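# Tuck chair under desk and park cart in bay

## Task

Roll the office chair fully beneath the desk so that it ends upright with every wheel on the floor. Move the utility cart into the yellow-taped bay so that all four of its wheels sit wholly inside the tape lines and none rests on the tape. Keep the desk roughly in its original spot, with its load still on top and nothing overhanging any edge. The robot must not topple or finish leaning, or the task fails. At the end, release whatever is held and back the robot away.

## Robot and tools

ROBOT. TidyBot++: a mobile base (0.54 m long, 0.50 m wide, 0.38 m tall) on four powered casters, carrying a single seven-joint arm with a two-finger gripper. The shoulder sits 0.12 m ahead of the base centre and 0.68 m above the floor. At the start the arm is folded with the hand pointing down, about 0.08 m past the base front. Cameras: base_camera is fixed on the base and faces forward (644x364). wrist_camera is a fisheye on the hand that looks where the hand points (644x476).

FRAMES. All lengths are in metres. Base frame: origin on the floor below the base centre, x forward, y left, z up. hand_pose and hand_target are reported in this frame, for the point between the finger pads. The hand's own z axis runs out along the fingers, and the fingers close along its y axis. Odometry frame: the base frame as it stood at scene start. base_odometry is counted from wheel turns, so wheel slip shows up as travel. Its heading is in radians, positive to the left, from -3.142 to 3.142. base_tilt is in degrees, positive when the robot leans forward or to the right.

move. One call runs one action for the single arm and the base. Any of these keys may appear together, and their motions start at the same time.
- base: an offset from where the base currently is, measured along its axes at the moment the command starts. translate_m is metres forward (+) or back (-), from -2 to 2. strafe_m is metres left (+) or right (-), from -2 to 2. rotate_rad is radians counter-clockwise seen from above (+), from -6.3 to 6.3.
- joints: absolute targets, keyed by name. joint_1_rad to joint_7_rad are in radians. joint_2_rad is limited to ±2.249, joint_4_rad to ±2.579, joint_6_rad to ±2.099, and the others can take any angle, reached by the shorter way round. joint_1_rad positive turns the arm clockwise seen from above, the opposite sense to heading. gripper_pos runs from 0 (open, about 85 mm between the pads) to 1 (closed).
- target: one list of seven numbers, [x, y, z, qw, qx, qy, qz]. It is an absolute hand pose in the base frame: position in metres followed by a quaternion. When target is used, joints may contain only gripper_pos.
- speeds: per-action caps on top speed. translate_m and strafe_m take 0.05 to 0.5 m/s, and rotate_rad takes 0.1 to 1.57 rad/s. If translate and strafe are combined, give a cap under only one of them.
- cameras: a list drawn from base_camera, wrist_camera and all. Leaving it out means all; [] means no images.
- blocking: true (the default) returns once everything has stopped moving. false returns after about 0.5 s while motion continues, and wait(0) then reports progress in the line "earlier move".
A call with no action only reports the state and images.

OTHER TOOLS. wait(seconds 0 to 10, cameras) lets the scene run on and then reports. stop(cameras) brakes every motion still running. zoom_image(camera, region [x0, y0, x1, y1] in image pixels, at most 504x504) enlarges part of that camera's latest image. read_manual gives licence texts only. finished_scene(scene) ends the scene and cannot be undone.

RESULTS. base_status, joint_status and hand_status use these words: moving, done, off_target (came to rest away from the target and may still be pushing), contact_stop, time_out, not_followed, torque_fault, limit_stop_at_motor_heat. Other lines and markers:
- "move" gives the worst status among the motions.
- "pictures" lists the returned images in order.
- joint_positions are the joint readings.
- motor_effort gives each motor's effort in percent, with the peak of the last action in brackets.
- on_its_own reports anything the robot did without a command.
- "joint command not followed" (self-collision, with a "cause:") or "pose unreachable" means the arm targets were held back.
- ARM HIT means a hard strike of the arm on the base or on itself.
- MOTOR HOT and OVER-TEMPERATURE FAULT warn of heating.
If a move or wait is refused, or an uncommanded stop shows up, the later move, wait and finished_scene calls in the same reply are skipped.

HAND TIPS. A hand target usually ends within about 3 cm of the pose. To correct it, add (wanted position minus hand_pose) to the previous target. To keep the hand where it is, resend hand_target rather than hand_pose. A held load makes the arm sag, so never command a joint to its current reading while holding something. Poses low, forward and close to the base can drive the arm into the chassis, and nothing prevents contact between the arm and the base. A pose out of reach makes the arm wander for up to 10 s and then report time_out.

DRIVING. The base accelerates at up to 0.5 m/s2. A blocked base keeps pushing until it times out after 14 s, and it may still report done after falling short. Check progress in the camera images, not only in the odometry.

AVOID. The arm does not steer around furniture and keeps pushing on contact. If it snags something above about 0.6 m while the base drives or turns, the robot can tip over. Horizontal force on a raised hand can lift two wheels, and so can reaching far out over nearby furniture or swinging a stretched arm sideways. Backing away or pulling the arm in rights a slight lean. Hard impacts can trip a torque fault, which freezes the arm for 10 s. Do not drop objects, release parts that are still moving, slam or shove hard, or squeeze hard on something still resting on a surface. Do not leave the arm stretched out, loaded or pushing for long, because the motors overheat. Before finishing, open the gripper and move the robot clear of the chair, the cart and the desk.

Each tool is called after "Emit:" as a command line: name --argument value for each argument, lists and objects as JSON in quotes; but a table of rows of numbers goes row by row, as --pt "numbers of a row", without its own name.

## Session

Emit:
move

Scene clock: 0.00 s.
base_odometry: x=+0.000 y=+0.000 heading=+0.000
base_tilt: forward=+0.5 right=+0.6
base_status: not commanded
joint_positions: joint_1_rad=-0.026 joint_2_rad=-0.393 joint_3_rad=+3.131 joint_4_rad=-2.510 joint_5_rad=-0.049 joint_6_rad=-0.907 joint_7_rad=+1.532 gripper_pos=+0.000
joint_status: not commanded
motor_effort: joint_1_rad=+0 joint_2_rad=+0 joint_3_rad=+1 joint_4_rad=+14 joint_5_rad=-1 joint_6_rad=+1 joint_7_rad=+0
hand_pose: x=+0.2622 y=+0.0182 z=+0.5981 quat_wxyz=(-0.020, +0.998, -0.015, +0.058) (m; base frame)
hand_target: x=+0.2623 y=+0.0182 z=+0.5981 quat_wxyz=(-0.020, +0.998, -0.015, +0.058) (m; base frame)
hand_status: not commanded
pictures: base_camera, wrist_camera
camera_calibration:
wrist_camera: T_world_to_cam=[[-0.01462, -0.996585, -0.0812702, 0.0774861], [-0.993313, 0.0237852, -0.112979, 0.383014], [0.114526, 0.079075, -0.990268, 0.68891], [0, 0, 0, 1]] pos_world=[0.302687, 0.0136358, 0.731775]

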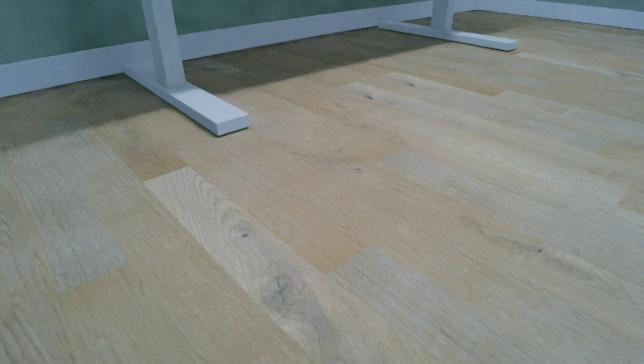

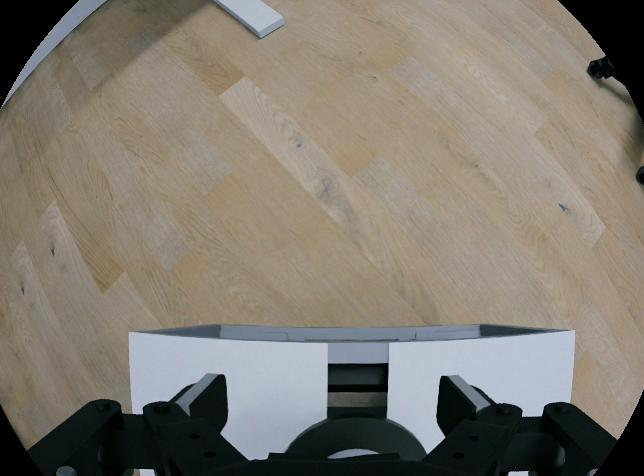

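Emit:
move --joints '{"joint_6_rad":0.4}'

Emit:
move --base '{"rotate_rad":-1.1}'

Emit:
move --base '{"rotate_rad":-1.3}'

Emit:
move --base '{"rotate_rad":-1.3}'

Emit:
move --base '{"rotate_rad":-1.3}'

Scene clock: 2.03 s.
move: done
base_odometry: x=+0.000 y=+0.000 heading=+0.000
base_tilt: forward=+0.4 right=+0.6
base_status: not commanded
joint_positions: joint_1_rad=-0.026 joint_2_rad=-0.393 joint_3_rad=+3.131 joint_4_rad=-2.510 joint_5_rad=-0.049 joint_6_rad=+0.369 joint_7_rad=+1.532 gripper_pos=+0.000
joint_status: all done
motor_effort: joint_1_rad=+1(1) joint_2_rad=-5(5) joint_3_rad=+1(1) joint_4_rad=+19(19) joint_5_rad=-1(1) joint_6_rad=+8(9) joint_7_rad=+0(1)
hand_pose: x=+0.5326 y=+0.0115 z=+0.8523 quat_wxyz=(-0.030, +0.767, -0.023, +0.641) (m; base frame)
hand_target: x=+0.5341 y=+0.0111 z=+0.8616 quat_wxyz=(-0.030, +0.757, -0.023, +0.653) (m; base frame)
hand_status: not commanded
pictures: base_camera, wrist_camera
camera_calibration:
wrist_camera: T_world_to_cam=[[0.0451115, -0.996203, -0.0744637, 0.0578051], [-0.17889, 0.065279, -0.981701, 0.986635], [0.982834, 0.0576069, -0.175266, -0.246673], [0, 0, 0, 1]] pos_world=[0.41633, 0.00738915, 0.929651]

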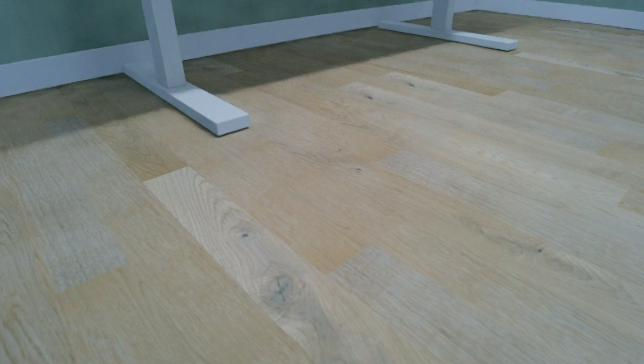

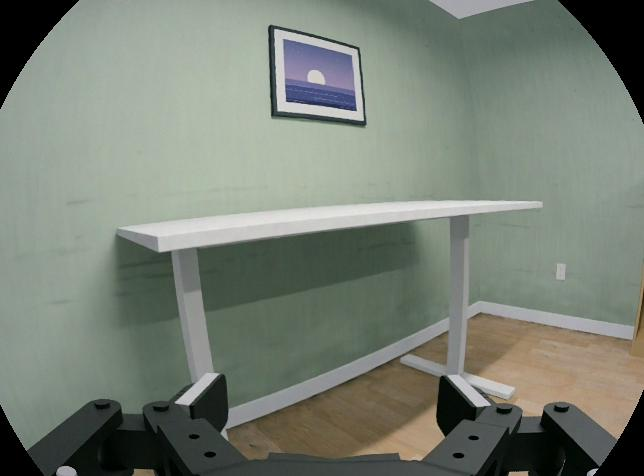

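Scene clock: 4.00 s.
move: done
base_odometry: x=+0.000 y=+0.000 heading=-1.099
base_tilt: forward=+0.5 right=+0.5
base_status: done
joint_positions: joint_1_rad=-0.026 joint_2_rad=-0.393 joint_3_rad=+3.131 joint_4_rad=-2.510 joint_5_rad=-0.049 joint_6_rad=+0.370 joint_7_rad=+1.532 gripper_pos=+0.000
joint_status: not commanded
motor_effort: joint_1_rad=+0(2) joint_2_rad=-5(6) joint_3_rad=+1(2) joint_4_rad=+18(19) joint_5_rad=-1(1) joint_6_rad=+8(9) joint_7_rad=+0(1)
hand_pose: x=+0.5326 y=+0.0113 z=+0.8524 quat_wxyz=(-0.030, +0.766, -0.023, +0.641) (m; base frame)
hand_target: x=+0.5341 y=+0.0111 z=+0.8616 quat_wxyz=(-0.030, +0.757, -0.023, +0.653) (m; base frame)
hand_status: not commanded
pictures: base_camera, wrist_camera
camera_calibration:
wrist_camera: T_world_to_cam=[[0.0448521, -0.996207, -0.0745655, 0.0579018], [-0.178575, 0.0654432, -0.981747, 0.986611], [0.982903, 0.057349, -0.174963, -0.246964], [0, 0, 0, 1]] pos_world=[0.416329, 0.00727837, 0.929711]

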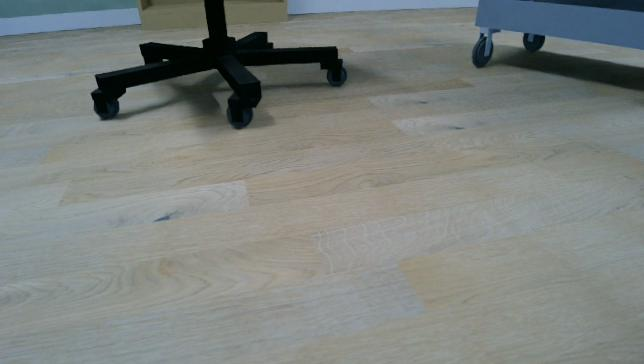

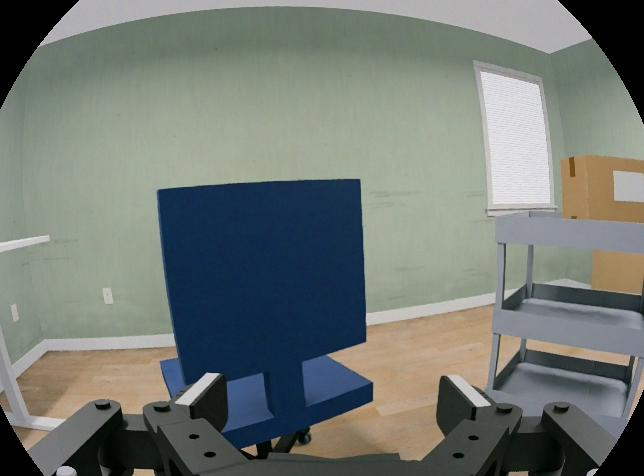

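Scene clock: 6.13 s.
move: done
base_odometry: x=+0.000 y=+0.000 heading=-2.399
base_tilt: forward=+0.5 right=+0.6
base_status: done
joint_positions: joint_1_rad=-0.026 joint_2_rad=-0.393 joint_3_rad=+3.132 joint_4_rad=-2.510 joint_5_rad=-0.049 joint_6_rad=+0.370 joint_7_rad=+1.532 gripper_pos=+0.000
joint_status: not commanded
motor_effort: joint_1_rad=+1(2) joint_2_rad=-5(6) joint_3_rad=+1(2) joint_4_rad=+19(19) joint_5_rad=-1(1) joint_6_rad=+8(8) joint_7_rad=+0(1)
hand_pose: x=+0.5327 y=+0.0113 z=+0.8524 quat_wxyz=(-0.030, +0.766, -0.023, +0.641) (m; base frame)
hand_target: x=+0.5341 y=+0.0111 z=+0.8616 quat_wxyz=(-0.030, +0.757, -0.023, +0.653) (m; base frame)
hand_status: not commanded
pictures: base_camera, wrist_camera
camera_calibration:
wrist_camera: T_world_to_cam=[[0.0446649, -0.99621, -0.0746419, 0.0579756], [-0.178505, 0.0655555, -0.981753, 0.986603], [0.982925, 0.0571738, -0.174901, -0.247025], [0, 0, 0, 1]] pos_world=[0.416332, 0.00720195, 0.929723]

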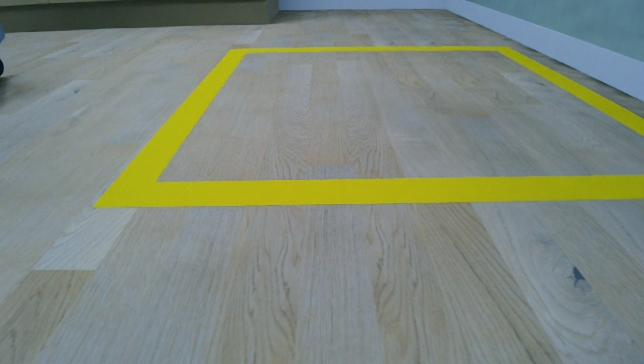

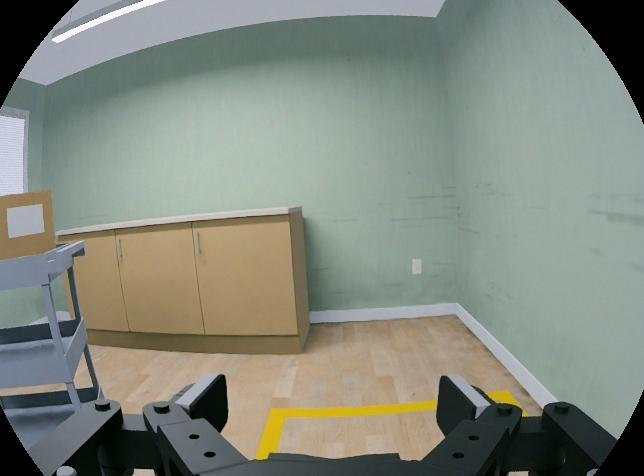

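Scene clock: 8.27 s.
move: done
base_odometry: x=+0.000 y=+0.000 heading=+2.585
base_tilt: forward=+0.5 right=+0.6
base_status: done
joint_positions: joint_1_rad=-0.026 joint_2_rad=-0.393 joint_3_rad=+3.132 joint_4_rad=-2.510 joint_5_rad=-0.049 joint_6_rad=+0.370 joint_7_rad=+1.532 gripper_pos=+0.000
joint_status: not commanded
motor_effort: joint_1_rad=+0(3) joint_2_rad=-5(6) joint_3_rad=+1(2) joint_4_rad=+19(19) joint_5_rad=-1(1) joint_6_rad=+8(9) joint_7_rad=-1(1)
hand_pose: x=+0.5327 y=+0.0112 z=+0.8524 quat_wxyz=(-0.030, +0.766, -0.023, +0.641) (m; base frame)
hand_target: x=+0.5341 y=+0.0111 z=+0.8616 quat_wxyz=(-0.030, +0.757, -0.023, +0.653) (m; base frame)
hand_status: not commanded
pictures: base_camera, wrist_camera
camera_calibration:
wrist_camera: T_world_to_cam=[[0.0445047, -0.996212, -0.0747072, 0.0580384], [-0.178436, 0.0656518, -0.981759, 0.986596], [0.982944, 0.0570234, -0.174839, -0.247086], [0, 0, 0, 1]] pos_world=[0.416334, 0.00713638, 0.929735]

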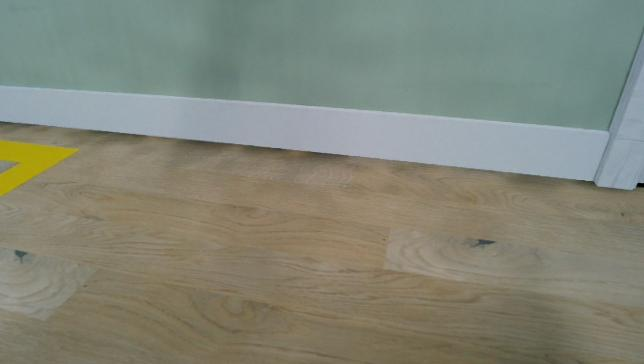

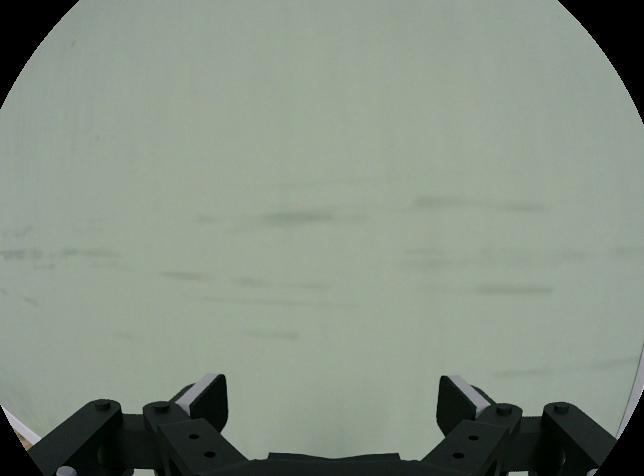

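Scene clock: 10.40 s.
move: done
base_odometry: x=+0.000 y=+0.000 heading=+1.286
base_tilt: forward=+0.5 right=+0.6
base_status: done
joint_positions: joint_1_rad=-0.026 joint_2_rad=-0.393 joint_3_rad=+3.132 joint_4_rad=-2.510 joint_5_rad=-0.049 joint_6_rad=+0.370 joint_7_rad=+1.532 gripper_pos=+0.000
joint_status: not commanded
motor_effort: joint_1_rad=+1(2) joint_2_rad=-5(6) joint_3_rad=+1(2) joint_4_rad=+19(19) joint_5_rad=-1(1) joint_6_rad=+9(9) joint_7_rad=+1(1)
hand_pose: x=+0.5327 y=+0.0111 z=+0.8525 quat_wxyz=(-0.030, +0.766, -0.023, +0.641) (m; base frame)
hand_target: x=+0.5341 y=+0.0111 z=+0.8616 quat_wxyz=(-0.030, +0.757, -0.023, +0.653) (m; base frame)
hand_status: not commanded
pictures: base_camera, wrist_camera
camera_calibration:
wrist_camera: T_world_to_cam=[[0.0443445, -0.996214, -0.0747724, 0.0581013], [-0.178368, 0.0657482, -0.981765, 0.986589], [0.982964, 0.0568729, -0.174777, -0.247147], [0, 0, 0, 1]] pos_world=[0.416336, 0.00707081, 0.929748]

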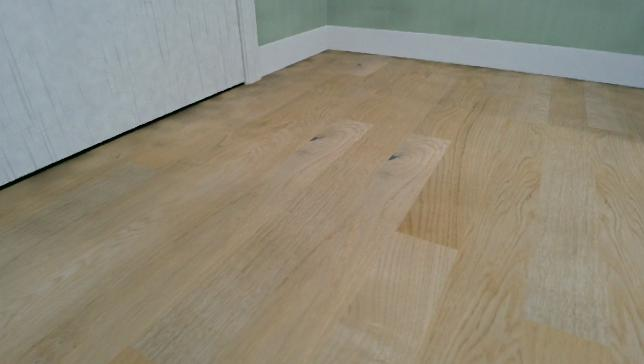

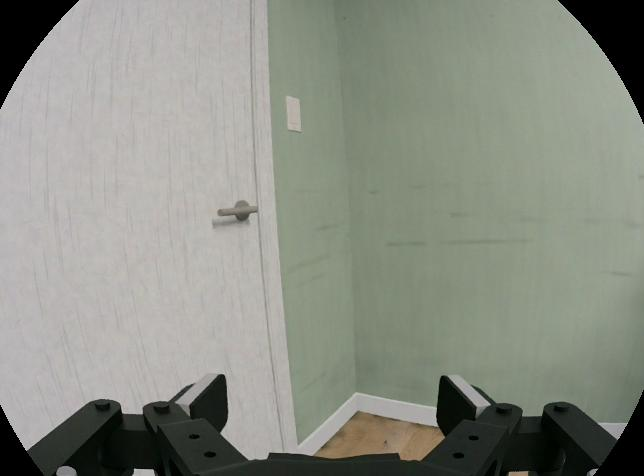

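Emit:
move --base '{"rotate_rad":-3.03}'

Emit:
move --base '{"strafe_m":1.0}'

Scene clock: 14.57 s.
move: done
base_odometry: x=+0.000 y=+0.000 heading=-1.744
base_tilt: forward=+0.5 right=+0.6
base_status: done
joint_positions: joint_1_rad=-0.026 joint_2_rad=-0.393 joint_3_rad=+3.132 joint_4_rad=-2.510 joint_5_rad=-0.049 joint_6_rad=+0.370 joint_7_rad=+1.532 gripper_pos=+0.000
joint_status: not commanded
motor_effort: joint_1_rad=+1(2) joint_2_rad=-5(6) joint_3_rad=+1(2) joint_4_rad=+18(19) joint_5_rad=-1(1) joint_6_rad=+8(9) joint_7_rad=+0(1)
hand_pose: x=+0.5327 y=+0.0111 z=+0.8525 quat_wxyz=(-0.030, +0.766, -0.023, +0.641) (m; base frame)
hand_target: x=+0.5341 y=+0.0111 z=+0.8616 quat_wxyz=(-0.030, +0.757, -0.023, +0.653) (m; base frame)
hand_status: not commanded
pictures: base_camera, wrist_camera
camera_calibration:
wrist_camera: T_world_to_cam=[[0.0444054, -0.996214, -0.0747437, 0.0580723], [-0.178191, 0.0657194, -0.981799, 0.986579], [0.982993, 0.0569158, -0.174598, -0.247316], [0, 0, 0, 1]] pos_world=[0.416331, 0.00709115, 0.929782]

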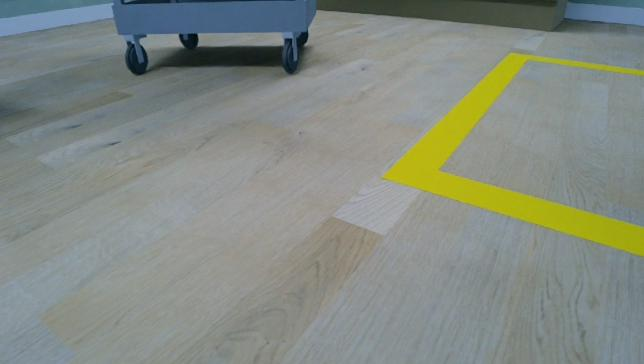

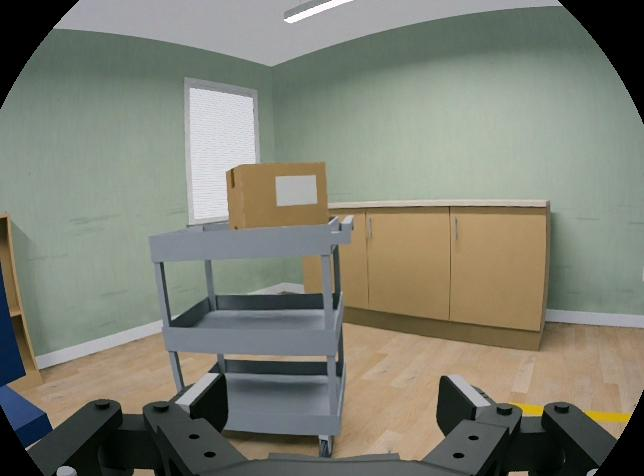

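Scene clock: 17.90 s.
move: done
base_odometry: x=+0.985 y=-0.172 heading=-1.745
base_tilt: forward=+0.5 right=+0.5
base_status: done
joint_positions: joint_1_rad=-0.022 joint_2_rad=-0.396 joint_3_rad=+3.129 joint_4_rad=-2.514 joint_5_rad=-0.052 joint_6_rad=+0.371 joint_7_rad=+1.532 gripper_pos=+0.000
joint_status: not commanded
motor_effort: joint_1_rad=+1(9) joint_2_rad=-5(5) joint_3_rad=+1(10) joint_4_rad=+19(23) joint_5_rad=-1(4) joint_6_rad=+9(10) joint_7_rad=+0(1)
hand_pose: x=+0.5315 y=+0.0099 z=+0.8519 quat_wxyz=(-0.030, +0.766, -0.025, +0.641) (m; base frame)
hand_target: x=+0.5341 y=+0.0111 z=+0.8616 quat_wxyz=(-0.030, +0.757, -0.023, +0.653) (m; base frame)
hand_status: not commanded
pictures: base_camera, wrist_camera
camera_calibration:
wrist_camera: T_world_to_cam=[[0.0404296, -0.996254, -0.0764417, 0.0604339], [-0.177623, 0.0681197, -0.981738, 0.985474], [0.983268, 0.0532691, -0.174204, -0.246615], [0, 0, 0, 1]] pos_world=[0.415088, 0.00621428, 0.929136]

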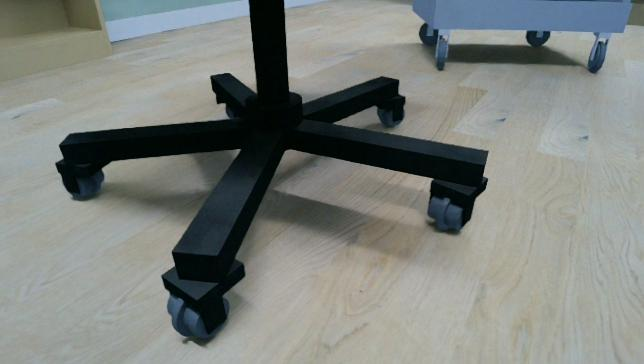

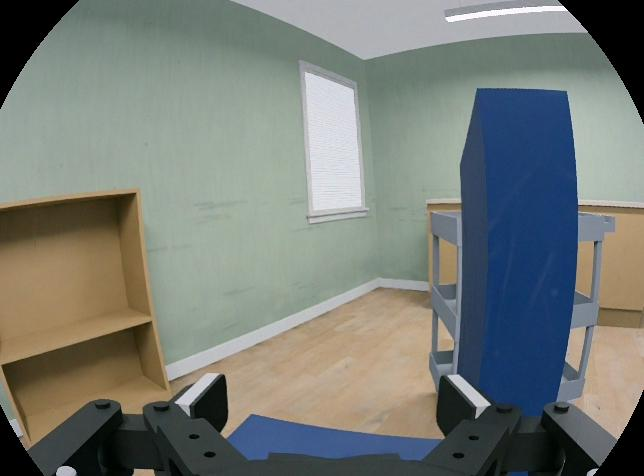

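Emit:
move --base '{"strafe_m":0.115,"translate_m":-0.012}' --cameras '[]'

Emit:
move --base '{"rotate_rad":-0.345}'

Scene clock: 20.03 s.
move: done
base_odometry: x=+1.101 y=-0.180 heading=-1.745
base_tilt: forward=+0.5 right=+0.6
base_status: done
joint_positions: joint_1_rad=-0.022 joint_2_rad=-0.396 joint_3_rad=+3.129 joint_4_rad=-2.514 joint_5_rad=-0.052 joint_6_rad=+0.371 joint_7_rad=+1.532 gripper_pos=+0.000
joint_status: not commanded
motor_effort: joint_1_rad=+1(2) joint_2_rad=-4(5) joint_3_rad=+1(2) joint_4_rad=+18(19) joint_5_rad=-1(1) joint_6_rad=+8(9) joint_7_rad=+0(1)
hand_pose: x=+0.5315 y=+0.0099 z=+0.8519 quat_wxyz=(-0.030, +0.766, -0.025, +0.641) (m; base frame)
hand_target: x=+0.5341 y=+0.0111 z=+0.8616 quat_wxyz=(-0.030, +0.757, -0.023, +0.653) (m; base frame)
hand_status: not commanded
pictures: none
No camera images: "cameras" was empty.

Scene clock: 21.27 s.
move: done
base_odometry: x=+1.101 y=-0.180 heading=-2.089
base_tilt: forward=+0.5 right=+0.6
base_status: done
joint_positions: joint_1_rad=-0.022 joint_2_rad=-0.396 joint_3_rad=+3.130 joint_4_rad=-2.514 joint_5_rad=-0.052 joint_6_rad=+0.371 joint_7_rad=+1.532 gripper_pos=+0.000
joint_status: not commanded
motor_effort: joint_1_rad=+1(2) joint_2_rad=-5(7) joint_3_rad=+1(2) joint_4_rad=+19(19) joint_5_rad=-1(1) joint_6_rad=+8(9) joint_7_rad=-1(1)
hand_pose: x=+0.5315 y=+0.0096 z=+0.8519 quat_wxyz=(-0.029, +0.766, -0.026, +0.641) (m; base frame)
hand_target: x=+0.5341 y=+0.0111 z=+0.8616 quat_wxyz=(-0.030, +0.757, -0.023, +0.653) (m; base frame)
hand_status: not commanded
pictures: base_camera, wrist_camera
camera_calibration:
wrist_camera: T_world_to_cam=[[0.0397425, -0.99626, -0.0767251, 0.0607083], [-0.177696, 0.068515, -0.981697, 0.985456], [0.983283, 0.0526488, -0.174308, -0.246567], [0, 0, 0, 1]] pos_world=[0.415144, 0.00594417, 0.929099]

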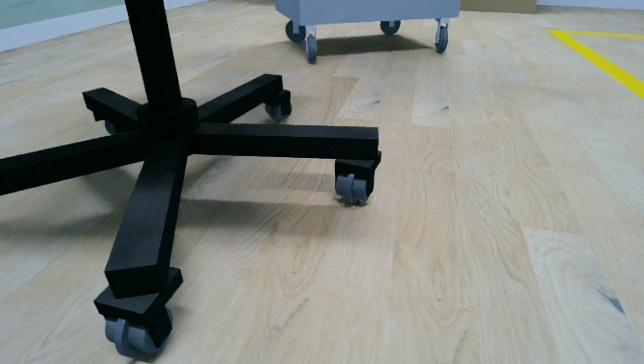

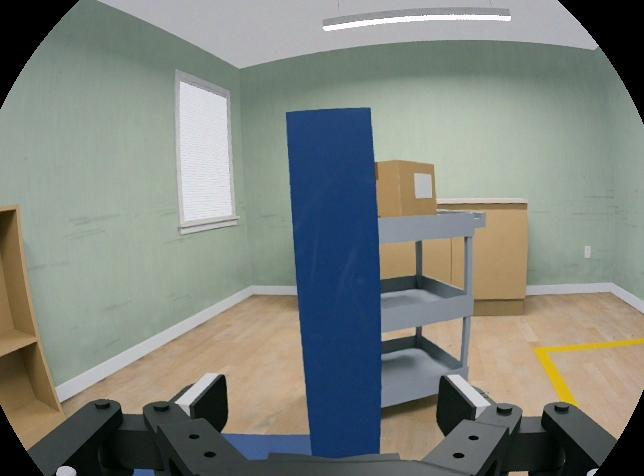

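Emit:
move --base '{"translate_m":0.11}' --speeds '{"translate_m":0.15}'

Scene clock: 22.70 s.
move: done
base_odometry: x=+1.046 y=-0.276 heading=-2.091
base_tilt: forward=+0.5 right=+0.5
base_status: done
joint_positions: joint_1_rad=-0.022 joint_2_rad=-0.395 joint_3_rad=+3.131 joint_4_rad=-2.515 joint_5_rad=-0.052 joint_6_rad=+0.372 joint_7_rad=+1.532 gripper_pos=+0.000
joint_status: not commanded
motor_effort: joint_1_rad=+1(1) joint_2_rad=-5(7) joint_3_rad=+1(2) joint_4_rad=+18(23) joint_5_rad=-1(1) joint_6_rad=+8(9) joint_7_rad=+0(1)
hand_pose: x=+0.5314 y=+0.0093 z=+0.8513 quat_wxyz=(-0.029, +0.766, -0.026, +0.641) (m; base frame)
hand_target: x=+0.5341 y=+0.0111 z=+0.8616 quat_wxyz=(-0.030, +0.757, -0.023, +0.653) (m; base frame)
hand_status: not commanded
pictures: base_camera, wrist_camera
camera_calibration:
wrist_camera: T_world_to_cam=[[0.0392182, -0.996269, -0.0768803, 0.0608489], [-0.178144, 0.0687358, -0.981601, 0.985067], [0.983223, 0.0521924, -0.174784, -0.246063], [0, 0, 0, 1]] pos_world=[0.415033, 0.00575509, 0.928613]

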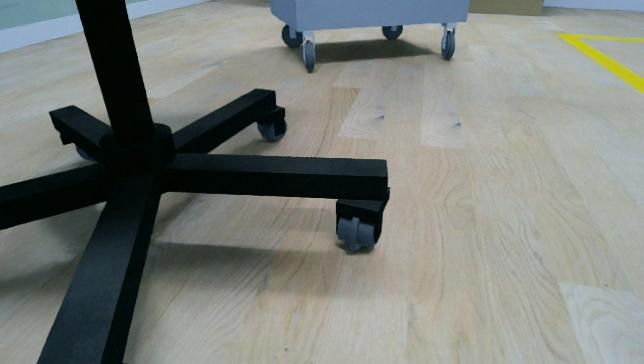

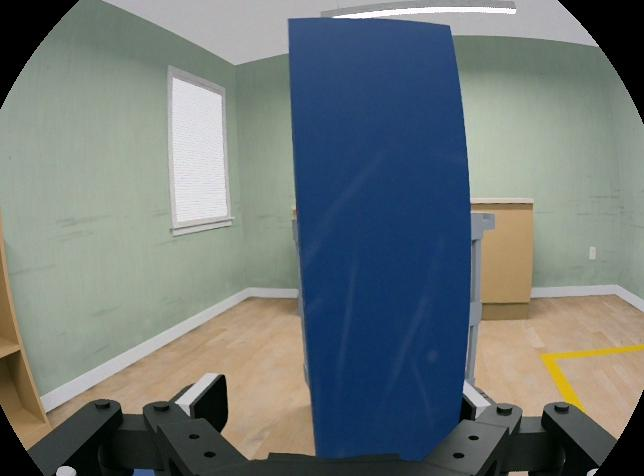

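Emit:
move --base '{"translate_m":-0.03}' --cameras '[]'

Emit:
move --base '{"strafe_m":-0.022}'

Emit:
move --base '{"translate_m":0.075}' --speeds '{"translate_m":0.15}'

Scene clock: 23.83 s.
move: done
base_odometry: x=+1.061 y=-0.250 heading=-2.090
base_tilt: forward=+0.5 right=+0.6
base_status: done
joint_positions: joint_1_rad=-0.022 joint_2_rad=-0.397 joint_3_rad=+3.131 joint_4_rad=-2.515 joint_5_rad=-0.052 joint_6_rad=+0.373 joint_7_rad=+1.532 gripper_pos=+0.000
joint_status: not commanded
motor_effort: joint_1_rad=+0(2) joint_2_rad=-5(7) joint_3_rad=+1(2) joint_4_rad=+18(20) joint_5_rad=-1(1) joint_6_rad=+9(9) joint_7_rad=+0(1)
hand_pose: x=+0.5310 y=+0.0093 z=+0.8523 quat_wxyz=(-0.029, +0.766, -0.026, +0.642) (m; base frame)
hand_target: x=+0.5341 y=+0.0111 z=+0.8616 quat_wxyz=(-0.030, +0.757, -0.023, +0.653) (m; base frame)
hand_status: not commanded
pictures: none
No camera images: "cameras" was empty.

Scene clock: 24.60 s.
move: done
base_odometry: x=+1.042 y=-0.239 heading=-2.090
base_tilt: forward=+0.5 right=+0.6
base_status: done
joint_positions: joint_1_rad=-0.022 joint_2_rad=-0.397 joint_3_rad=+3.131 joint_4_rad=-2.515 joint_5_rad=-0.052 joint_6_rad=+0.373 joint_7_rad=+1.532 gripper_pos=+0.000
joint_status: not commanded
motor_effort: joint_1_rad=+1(1) joint_2_rad=-5(6) joint_3_rad=+1(3) joint_4_rad=+18(19) joint_5_rad=-1(1) joint_6_rad=+8(9) joint_7_rad=+0(1)
hand_pose: x=+0.5311 y=+0.0090 z=+0.8523 quat_wxyz=(-0.029, +0.766, -0.026, +0.642) (m; base frame)
hand_target: x=+0.5341 y=+0.0111 z=+0.8616 quat_wxyz=(-0.030, +0.757, -0.023, +0.653) (m; base frame)
hand_status: not commanded
pictures: base_camera, wrist_camera
camera_calibration:
wrist_camera: T_world_to_cam=[[0.0385993, -0.996271, -0.0771586, 0.0611067], [-0.175743, 0.0692442, -0.981998, 0.985026], [0.983679, 0.0514645, -0.172415, -0.247858], [0, 0, 0, 1]] pos_world=[0.414565, 0.00542739, 0.929274]

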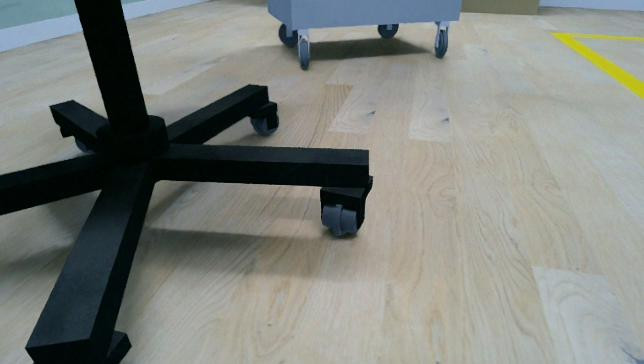

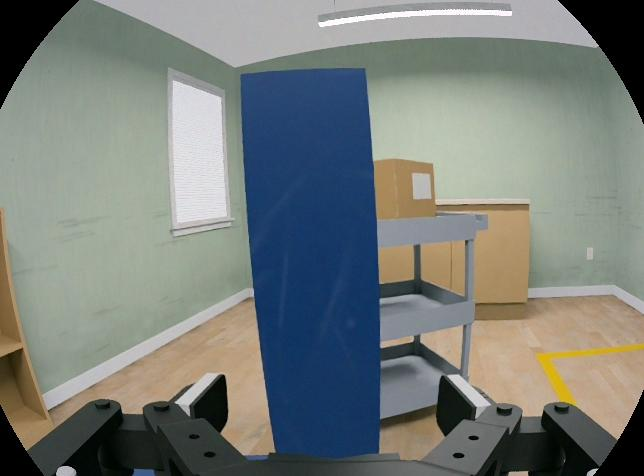

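Scene clock: 25.93 s.
move: done
base_odometry: x=+1.005 y=-0.304 heading=-2.090
base_tilt: forward=+0.5 right=+0.5
base_status: done
joint_positions: joint_1_rad=-0.020 joint_2_rad=-0.389 joint_3_rad=+3.138 joint_4_rad=-2.513 joint_5_rad=-0.052 joint_6_rad=+0.375 joint_7_rad=+1.532 gripper_pos=+0.000
joint_status: not commanded
motor_effort: joint_1_rad=-1(5) joint_2_rad=-5(7) joint_3_rad=+0(5) joint_4_rad=+18(24) joint_5_rad=+0(1) joint_6_rad=+8(9) joint_7_rad=+0(1)
hand_pose: x=+0.5331 y=+0.0053 z=+0.8502 quat_wxyz=(-0.028, +0.767, -0.030, +0.640) (m; base frame)
hand_target: x=+0.5341 y=+0.0111 z=+0.8616 quat_wxyz=(-0.030, +0.757, -0.023, +0.653) (m; base frame)
hand_status: not commanded
pictures: base_camera, wrist_camera
camera_calibration:
wrist_camera: T_world_to_cam=[[0.0303262, -0.996347, -0.0798269, 0.0639077], [-0.180341, 0.0730989, -0.980884, 0.985093], [0.983137, 0.0441426, -0.177465, -0.245367], [0, 0, 0, 1]] pos_world=[0.416944, 0.00249616, 0.927819]

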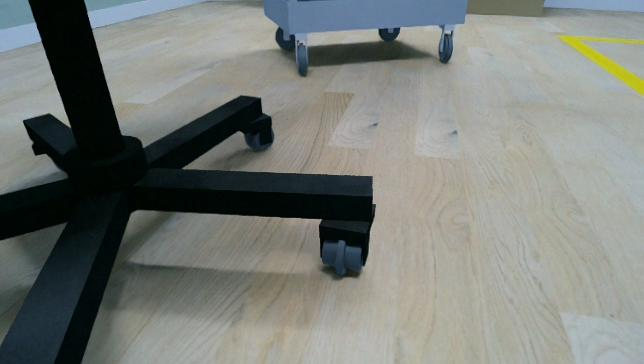

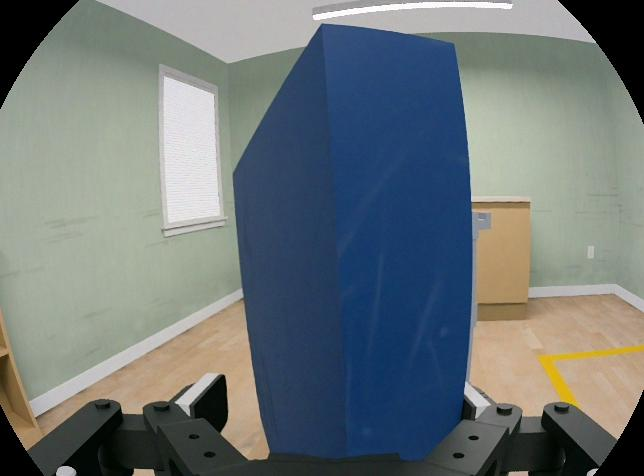

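Emit:
move --base '{"translate_m":-0.1}' --joints '{"joint_1_rad":0.024}' --cameras '[]'

Emit:
move --base '{"strafe_m":-0.176,"translate_m":0.04,"rotate_rad":0.29}'

Scene clock: 27.57 s.
move: done
base_odometry: x=+1.054 y=-0.217 heading=-2.090
base_tilt: forward=+0.6 right=+0.6
base_status: done
joint_positions: joint_1_rad=+0.005 joint_2_rad=-0.396 joint_3_rad=+3.138 joint_4_rad=-2.513 joint_5_rad=-0.052 joint_6_rad=+0.375 joint_7_rad=+1.532 gripper_pos=+0.000
joint_status: all done
motor_effort: joint_1_rad=+1(1) joint_2_rad=-5(8) joint_3_rad=+1(2) joint_4_rad=+19(19) joint_5_rad=-1(1) joint_6_rad=+8(9) joint_7_rad=+0(1)
hand_pose: x=+0.5319 y=-0.0049 z=+0.8532 quat_wxyz=(-0.020, +0.764, -0.040, +0.643) (m; base frame)
hand_target: x=+0.5341 y=-0.0098 z=+0.8616 quat_wxyz=(-0.014, +0.756, -0.042, +0.653) (m; base frame)
hand_status: not commanded
pictures: none
No camera images: "cameras" was empty.

Scene clock: 29.10 s.
move: done
base_odometry: x=+0.881 y=-0.165 heading=-1.798
base_tilt: forward=+0.5 right=+0.5
base_status: done
joint_positions: joint_1_rad=+0.006 joint_2_rad=-0.396 joint_3_rad=+3.135 joint_4_rad=-2.513 joint_5_rad=-0.052 joint_6_rad=+0.375 joint_7_rad=+1.532 gripper_pos=+0.000
joint_status: not commanded
motor_effort: joint_1_rad=+1(2) joint_2_rad=-4(6) joint_3_rad=+1(3) joint_4_rad=+19(19) joint_5_rad=-1(1) joint_6_rad=+9(9) joint_7_rad=+0(1)
hand_pose: x=+0.5319 y=-0.0038 z=+0.8532 quat_wxyz=(-0.020, +0.764, -0.038, +0.643) (m; base frame)
hand_target: x=+0.5341 y=-0.0098 z=+0.8616 quat_wxyz=(-0.014, +0.756, -0.042, +0.653) (m; base frame)
hand_status: not commanded
pictures: base_camera, wrist_camera
camera_calibration:
wrist_camera: T_world_to_cam=[[0.00849246, -0.996892, -0.0783206, 0.0654738], [-0.17152, 0.0757104, -0.982267, 0.984939], [0.985144, 0.0217754, -0.170344, -0.250512], [0, 0, 0, 1]] pos_world=[0.415171, -0.00384482, 0.929928]

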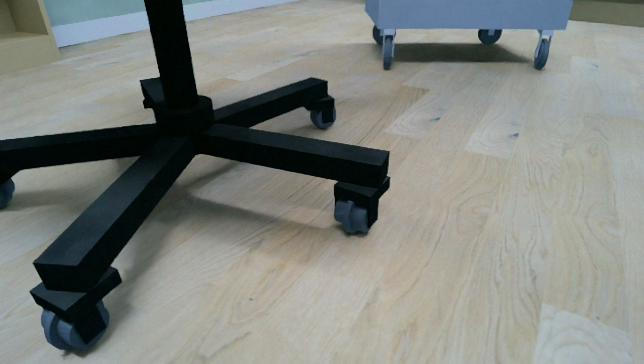

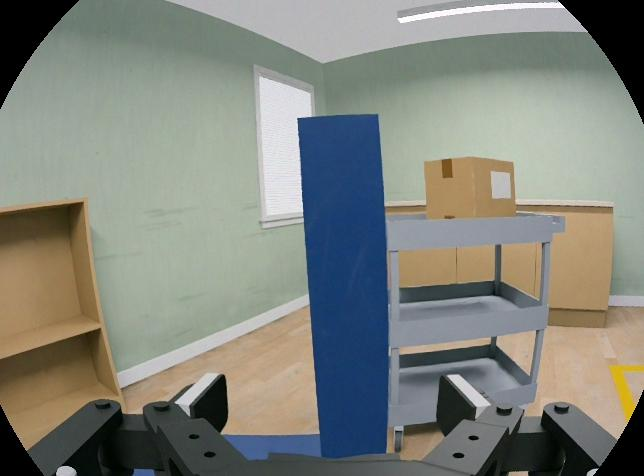

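Emit:
move --base '{"strafe_m":-0.013}' --cameras '[]'

Emit:
move --base '{"translate_m":0.13}' --speeds '{"translate_m":0.15}'

Scene clock: 29.93 s.
move: done
base_odometry: x=+0.868 y=-0.162 heading=-1.798
base_tilt: forward=+0.6 right=+0.5
base_status: done
joint_positions: joint_1_rad=+0.006 joint_2_rad=-0.396 joint_3_rad=+3.135 joint_4_rad=-2.513 joint_5_rad=-0.052 joint_6_rad=+0.375 joint_7_rad=+1.532 gripper_pos=+0.000
joint_status: not commanded
motor_effort: joint_1_rad=+1(1) joint_2_rad=-5(6) joint_3_rad=+1(3) joint_4_rad=+18(19) joint_5_rad=-1(1) joint_6_rad=+8(9) joint_7_rad=+0(1)
hand_pose: x=+0.5319 y=-0.0038 z=+0.8532 quat_wxyz=(-0.020, +0.764, -0.038, +0.643) (m; base frame)
hand_target: x=+0.5341 y=-0.0098 z=+0.8616 quat_wxyz=(-0.014, +0.756, -0.042, +0.653) (m; base frame)
hand_status: not commanded
pictures: none
No camera images: "cameras" was empty.

Scene clock: 31.63 s.
move: done
base_odometry: x=+0.839 y=-0.289 heading=-1.798
base_tilt: forward=+0.5 right=+0.6
base_status: done
joint_positions: joint_1_rad=+0.010 joint_2_rad=-0.391 joint_3_rad=+3.135 joint_4_rad=-2.514 joint_5_rad=-0.052 joint_6_rad=+0.376 joint_7_rad=+1.532 gripper_pos=+0.000
joint_status: not commanded
motor_effort: joint_1_rad=+1(3) joint_2_rad=-5(7) joint_3_rad=+1(2) joint_4_rad=+18(27) joint_5_rad=-1(1) joint_6_rad=+8(9) joint_7_rad=-1(1)
hand_pose: x=+0.5326 y=-0.0060 z=+0.8512 quat_wxyz=(-0.018, +0.766, -0.040, +0.642) (m; base frame)
hand_target: x=+0.5341 y=-0.0098 z=+0.8616 quat_wxyz=(-0.014, +0.756, -0.042, +0.653) (m; base frame)
hand_status: not commanded
pictures: base_camera, wrist_camera
camera_calibration:
wrist_camera: T_world_to_cam=[[0.00279881, -0.996907, -0.0785445, 0.0662931], [-0.175389, 0.0768379, -0.981496, 0.98475], [0.984495, 0.0165228, -0.174631, -0.247526], [0, 0, 0, 1]] pos_world=[0.416217, -0.00548829, 0.92851]

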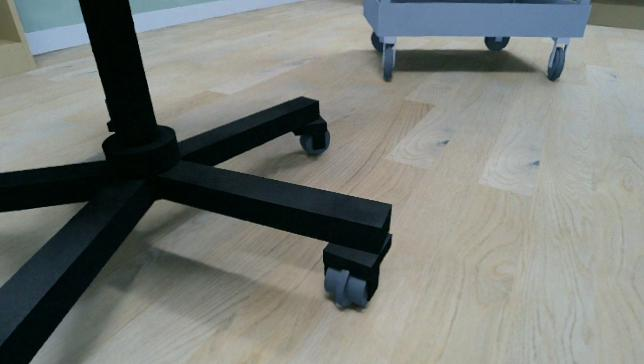

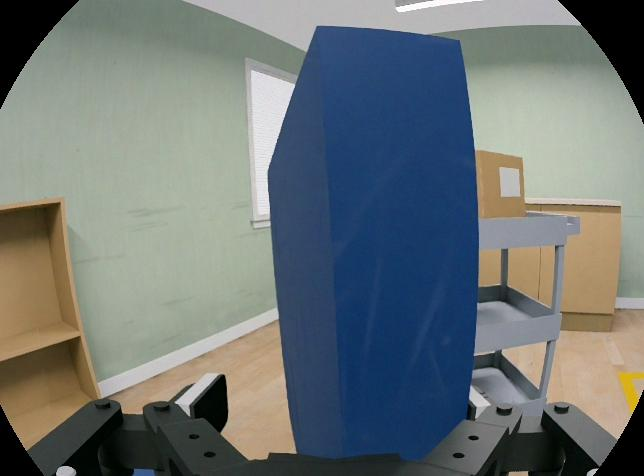

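Emit:
move --base '{"translate_m":-0.075}' --cameras '[]'

Emit:
move --base '{"strafe_m":-0.12,"translate_m":0.01,"rotate_rad":0.16}' --cameras '["wrist_camera"]'

Scene clock: 33.10 s.
move: done
base_odometry: x=+0.856 y=-0.215 heading=-1.798
base_tilt: forward=+0.5 right=+0.5
base_status: done
joint_positions: joint_1_rad=+0.010 joint_2_rad=-0.396 joint_3_rad=+3.135 joint_4_rad=-2.514 joint_5_rad=-0.052 joint_6_rad=+0.376 joint_7_rad=+1.532 gripper_pos=+0.000
joint_status: not commanded
motor_effort: joint_1_rad=+0(1) joint_2_rad=-4(7) joint_3_rad=+1(2) joint_4_rad=+18(20) joint_5_rad=-1(1) joint_6_rad=+8(9) joint_7_rad=+0(1)
hand_pose: x=+0.5318 y=-0.0060 z=+0.8533 quat_wxyz=(-0.018, +0.764, -0.040, +0.644) (m; base frame)
hand_target: x=+0.5341 y=-0.0098 z=+0.8616 quat_wxyz=(-0.014, +0.756, -0.042, +0.653) (m; base frame)
hand_status: not commanded
pictures: none
No camera images: "cameras" was empty.

Scene clock: 34.43 s.
move: done
base_odometry: x=+0.737 y=-0.198 heading=-1.637
base_tilt: forward=+0.5 right=+0.5
base_status: done
joint_positions: joint_1_rad=+0.010 joint_2_rad=-0.396 joint_3_rad=+3.133 joint_4_rad=-2.514 joint_5_rad=-0.052 joint_6_rad=+0.376 joint_7_rad=+1.532 gripper_pos=+0.000
joint_status: not commanded
motor_effort: joint_1_rad=+1(2) joint_2_rad=-5(5) joint_3_rad=+1(3) joint_4_rad=+18(19) joint_5_rad=-1(1) joint_6_rad=+9(9) joint_7_rad=-1(1)
hand_pose: x=+0.5318 y=-0.0051 z=+0.8532 quat_wxyz=(-0.019, +0.764, -0.039, +0.644) (m; base frame)
hand_target: x=+0.5341 y=-0.0098 z=+0.8616 quat_wxyz=(-0.014, +0.756, -0.042, +0.653) (m; base frame)
hand_status: not commanded
pictures: wrist_camera
camera_calibration:
wrist_camera: T_world_to_cam=[[0.00506198, -0.996966, -0.0776787, 0.0654331], [-0.170867, 0.075675, -0.982384, 0.984804], [0.985281, 0.0182456, -0.169966, -0.25078], [0, 0, 0, 1]] pos_world=[0.415028, -0.00471491, 0.929914]

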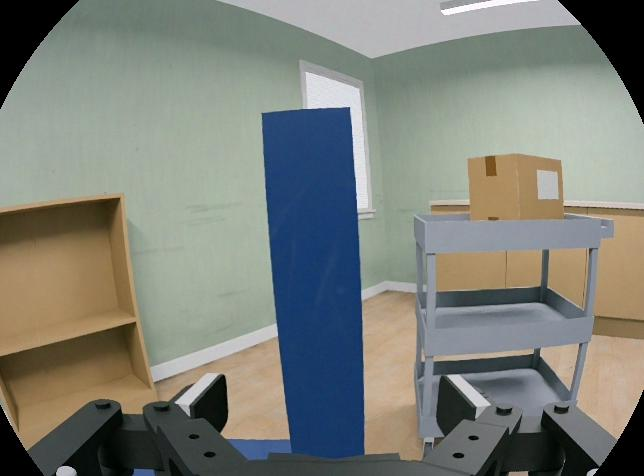

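Emit:
move --base '{"translate_m":0.09}' --speeds '{"translate_m":0.15}' --cameras '["wrist_camera"]'

Scene clock: 35.80 s.
move: done
base_odometry: x=+0.731 y=-0.288 heading=-1.637
base_tilt: forward=+0.5 right=+0.6
base_status: done
joint_positions: joint_1_rad=+0.010 joint_2_rad=-0.393 joint_3_rad=+3.133 joint_4_rad=-2.514 joint_5_rad=-0.052 joint_6_rad=+0.376 joint_7_rad=+1.532 gripper_pos=+0.000
joint_status: not commanded
motor_effort: joint_1_rad=+1(2) joint_2_rad=-4(7) joint_3_rad=+1(2) joint_4_rad=+19(19) joint_5_rad=-1(1) joint_6_rad=+9(9) joint_7_rad=-1(1)
hand_pose: x=+0.5322 y=-0.0051 z=+0.8522 quat_wxyz=(-0.019, +0.765, -0.039, +0.643) (m; base frame)
hand_target: x=+0.5341 y=-0.0098 z=+0.8616 quat_wxyz=(-0.014, +0.756, -0.042, +0.653) (m; base frame)
hand_status: not commanded
pictures: wrist_camera
camera_calibration:
wrist_camera: T_world_to_cam=[[0.0048815, -0.996964, -0.0777113, 0.0654753], [-0.173085, 0.0756969, -0.981994, 0.984794], [0.984895, 0.0182443, -0.17219, -0.249246], [0, 0, 0, 1]] pos_world=[0.415615, -0.00472196, 0.929232]

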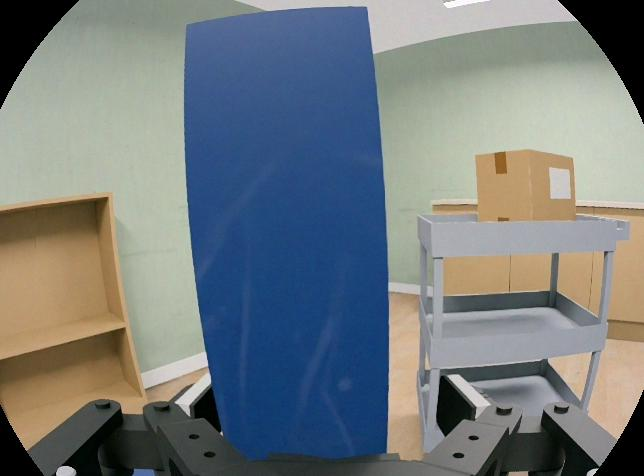

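Emit:
move --base '{"strafe_m":0.011}' --cameras '[]'

Emit:
move --base '{"translate_m":0.035}' --speeds '{"translate_m":0.1}' --cameras '["wrist_camera"]'

Emit:
move --joints '{"gripper_pos":1}'

Scene clock: 36.57 s.
move: done
base_odometry: x=+0.742 y=-0.289 heading=-1.637
base_tilt: forward=+0.5 right=+0.5
base_status: done
joint_positions: joint_1_rad=+0.010 joint_2_rad=-0.393 joint_3_rad=+3.132 joint_4_rad=-2.514 joint_5_rad=-0.052 joint_6_rad=+0.376 joint_7_rad=+1.532 gripper_pos=+0.000
joint_status: not commanded
motor_effort: joint_1_rad=+1(1) joint_2_rad=-5(6) joint_3_rad=+1(2) joint_4_rad=+19(19) joint_5_rad=-1(1) joint_6_rad=+8(8) joint_7_rad=+0(1)
hand_pose: x=+0.5322 y=-0.0049 z=+0.8522 quat_wxyz=(-0.019, +0.765, -0.039, +0.643) (m; base frame)
hand_target: x=+0.5341 y=-0.0098 z=+0.8616 quat_wxyz=(-0.014, +0.756, -0.042, +0.653) (m; base frame)
hand_status: not commanded
pictures: none
No camera images: "cameras" was empty.

Scene clock: 37.60 s.
move: done
base_odometry: x=+0.739 y=-0.324 heading=-1.637
base_tilt: forward=+0.5 right=+0.6
base_status: done
joint_positions: joint_1_rad=+0.027 joint_2_rad=-0.398 joint_3_rad=+3.145 joint_4_rad=-2.520 joint_5_rad=-0.052 joint_6_rad=+0.378 joint_7_rad=+1.532 gripper_pos=+0.000
joint_status: not commanded
motor_effort: joint_1_rad=-2(5) joint_2_rad=-4(5) joint_3_rad=-2(6) joint_4_rad=+20(24) joint_5_rad=+1(2) joint_6_rad=+8(10) joint_7_rad=+0(1)
hand_pose: x=+0.5299 y=-0.0174 z=+0.8510 quat_wxyz=(-0.011, +0.764, -0.052, +0.643) (m; base frame)
hand_target: x=+0.5341 y=-0.0098 z=+0.8616 quat_wxyz=(-0.014, +0.756, -0.042, +0.653) (m; base frame)
hand_status: not commanded
pictures: wrist_camera
camera_calibration:
wrist_camera: T_world_to_cam=[[-0.0231309, -0.99634, -0.0822886, 0.071843], [-0.170822, 0.0850391, -0.981625, 0.982739], [0.98503, -0.00864916, -0.172163, -0.247542], [0, 0, 0, 1]] pos_world=[0.413371, -0.0141322, 0.927976]

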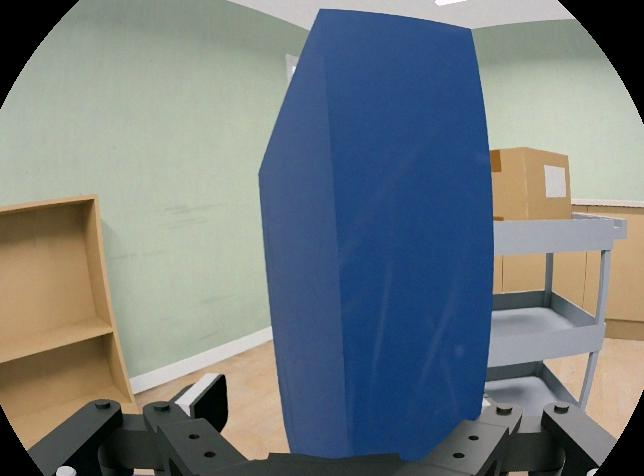

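Scene clock: 38.77 s.
move: off_target
base_odometry: x=+0.739 y=-0.324 heading=-1.637
base_tilt: forward=+0.5 right=+0.6
base_status: not commanded
joint_positions: joint_1_rad=+0.014 joint_2_rad=-0.414 joint_3_rad=+3.114 joint_4_rad=-2.533 joint_5_rad=-0.030 joint_6_rad=+0.379 joint_7_rad=+1.534 gripper_pos=+0.568
joint_status: gripper_pos off_target (ended at +0.568, target +1.000)
motor_effort: joint_1_rad=+3(9) joint_2_rad=+1(4) joint_3_rad=+4(9) joint_4_rad=+22(26) joint_5_rad=-5(7) joint_6_rad=+9(11) joint_7_rad=-3(5)
hand_pose: x=+0.5245 y=+0.0046 z=+0.8508 quat_wxyz=(-0.016, +0.764, -0.020, +0.645) (m; base frame)
hand_target: x=+0.5341 y=-0.0098 z=+0.8616 quat_wxyz=(-0.014, +0.756, -0.042, +0.653) (m; base frame)
hand_status: not commanded
pictures: base_camera, wrist_camera
camera_calibration:
wrist_camera: T_world_to_cam=[[0.0312793, -0.998294, -0.0493003, 0.0370322], [-0.16985, 0.0432981, -0.984518, 0.981893], [0.984973, 0.0391687, -0.168206, -0.245632], [0, 0, 0, 1]] pos_world=[0.407557, 0.00407599, 0.927201]

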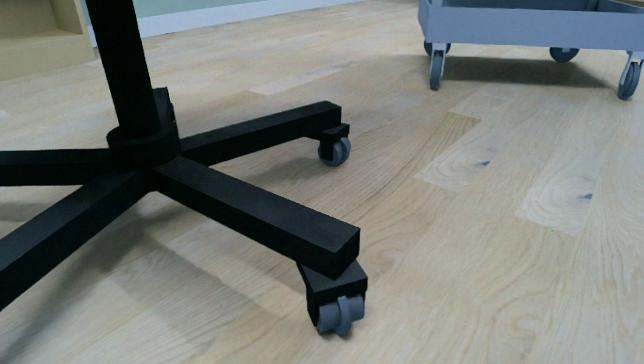

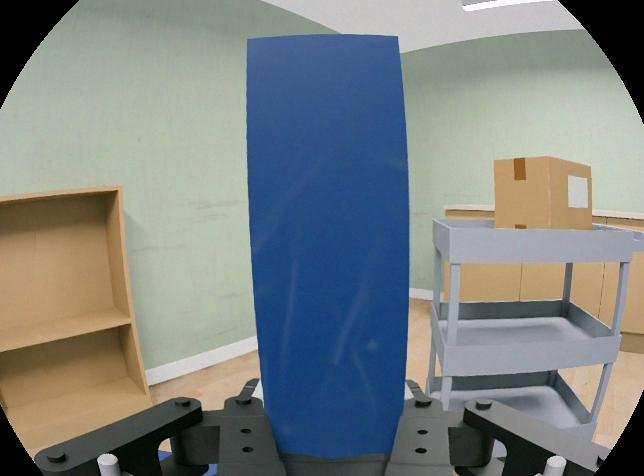

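Emit:
move --base '{"rotate_rad":0.787}' --speeds '{"rotate_rad":0.25}'

Scene clock: 45.43 s.
move: time_out
base_odometry: x=+0.739 y=-0.324 heading=-0.859
base_tilt: forward=+0.5 right=+0.6
base_status: rotate_rad time_out (by the wheels' count: +0.778 of +0.787)
joint_positions: joint_1_rad=+0.110 joint_2_rad=-0.372 joint_3_rad=+3.203 joint_4_rad=-2.506 joint_5_rad=-0.035 joint_6_rad=+0.388 joint_7_rad=+1.557 gripper_pos=+0.568
joint_status: not commanded
motor_effort: joint_1_rad=-14(29) joint_2_rad=-10(12) joint_3_rad=-12(24) joint_4_rad=+17(25) joint_5_rad=+4(6) joint_6_rad=+9(12) joint_7_rad=-3(12)
hand_pose: x=+0.5320 y=-0.0765 z=+0.8514 quat_wxyz=(+0.035, +0.761, -0.093, +0.641) (m; base frame)
hand_target: x=+0.5341 y=-0.0098 z=+0.8616 quat_wxyz=(-0.014, +0.756, -0.042, +0.653) (m; base frame)
hand_status: not commanded
pictures: base_camera, wrist_camera
camera_calibration:
wrist_camera: T_world_to_cam=[[-0.146704, -0.987079, -0.0644369, 0.0642951], [-0.16416, 0.088533, -0.982453, 0.98595], [0.975464, -0.133552, -0.175027, -0.252065], [0, 0, 0, 1]] pos_world=[0.417166, -0.0574885, 0.928674]

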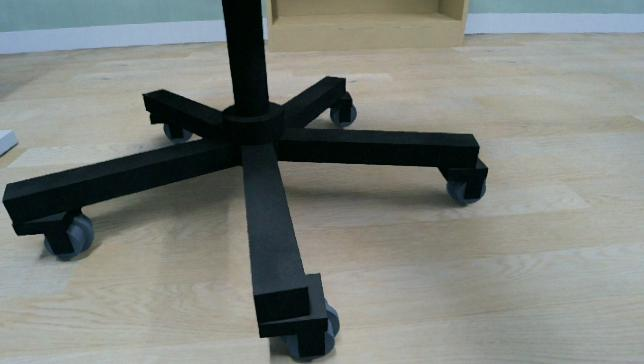

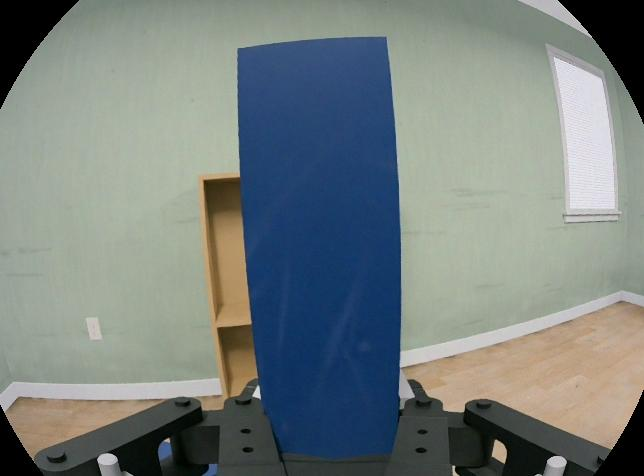

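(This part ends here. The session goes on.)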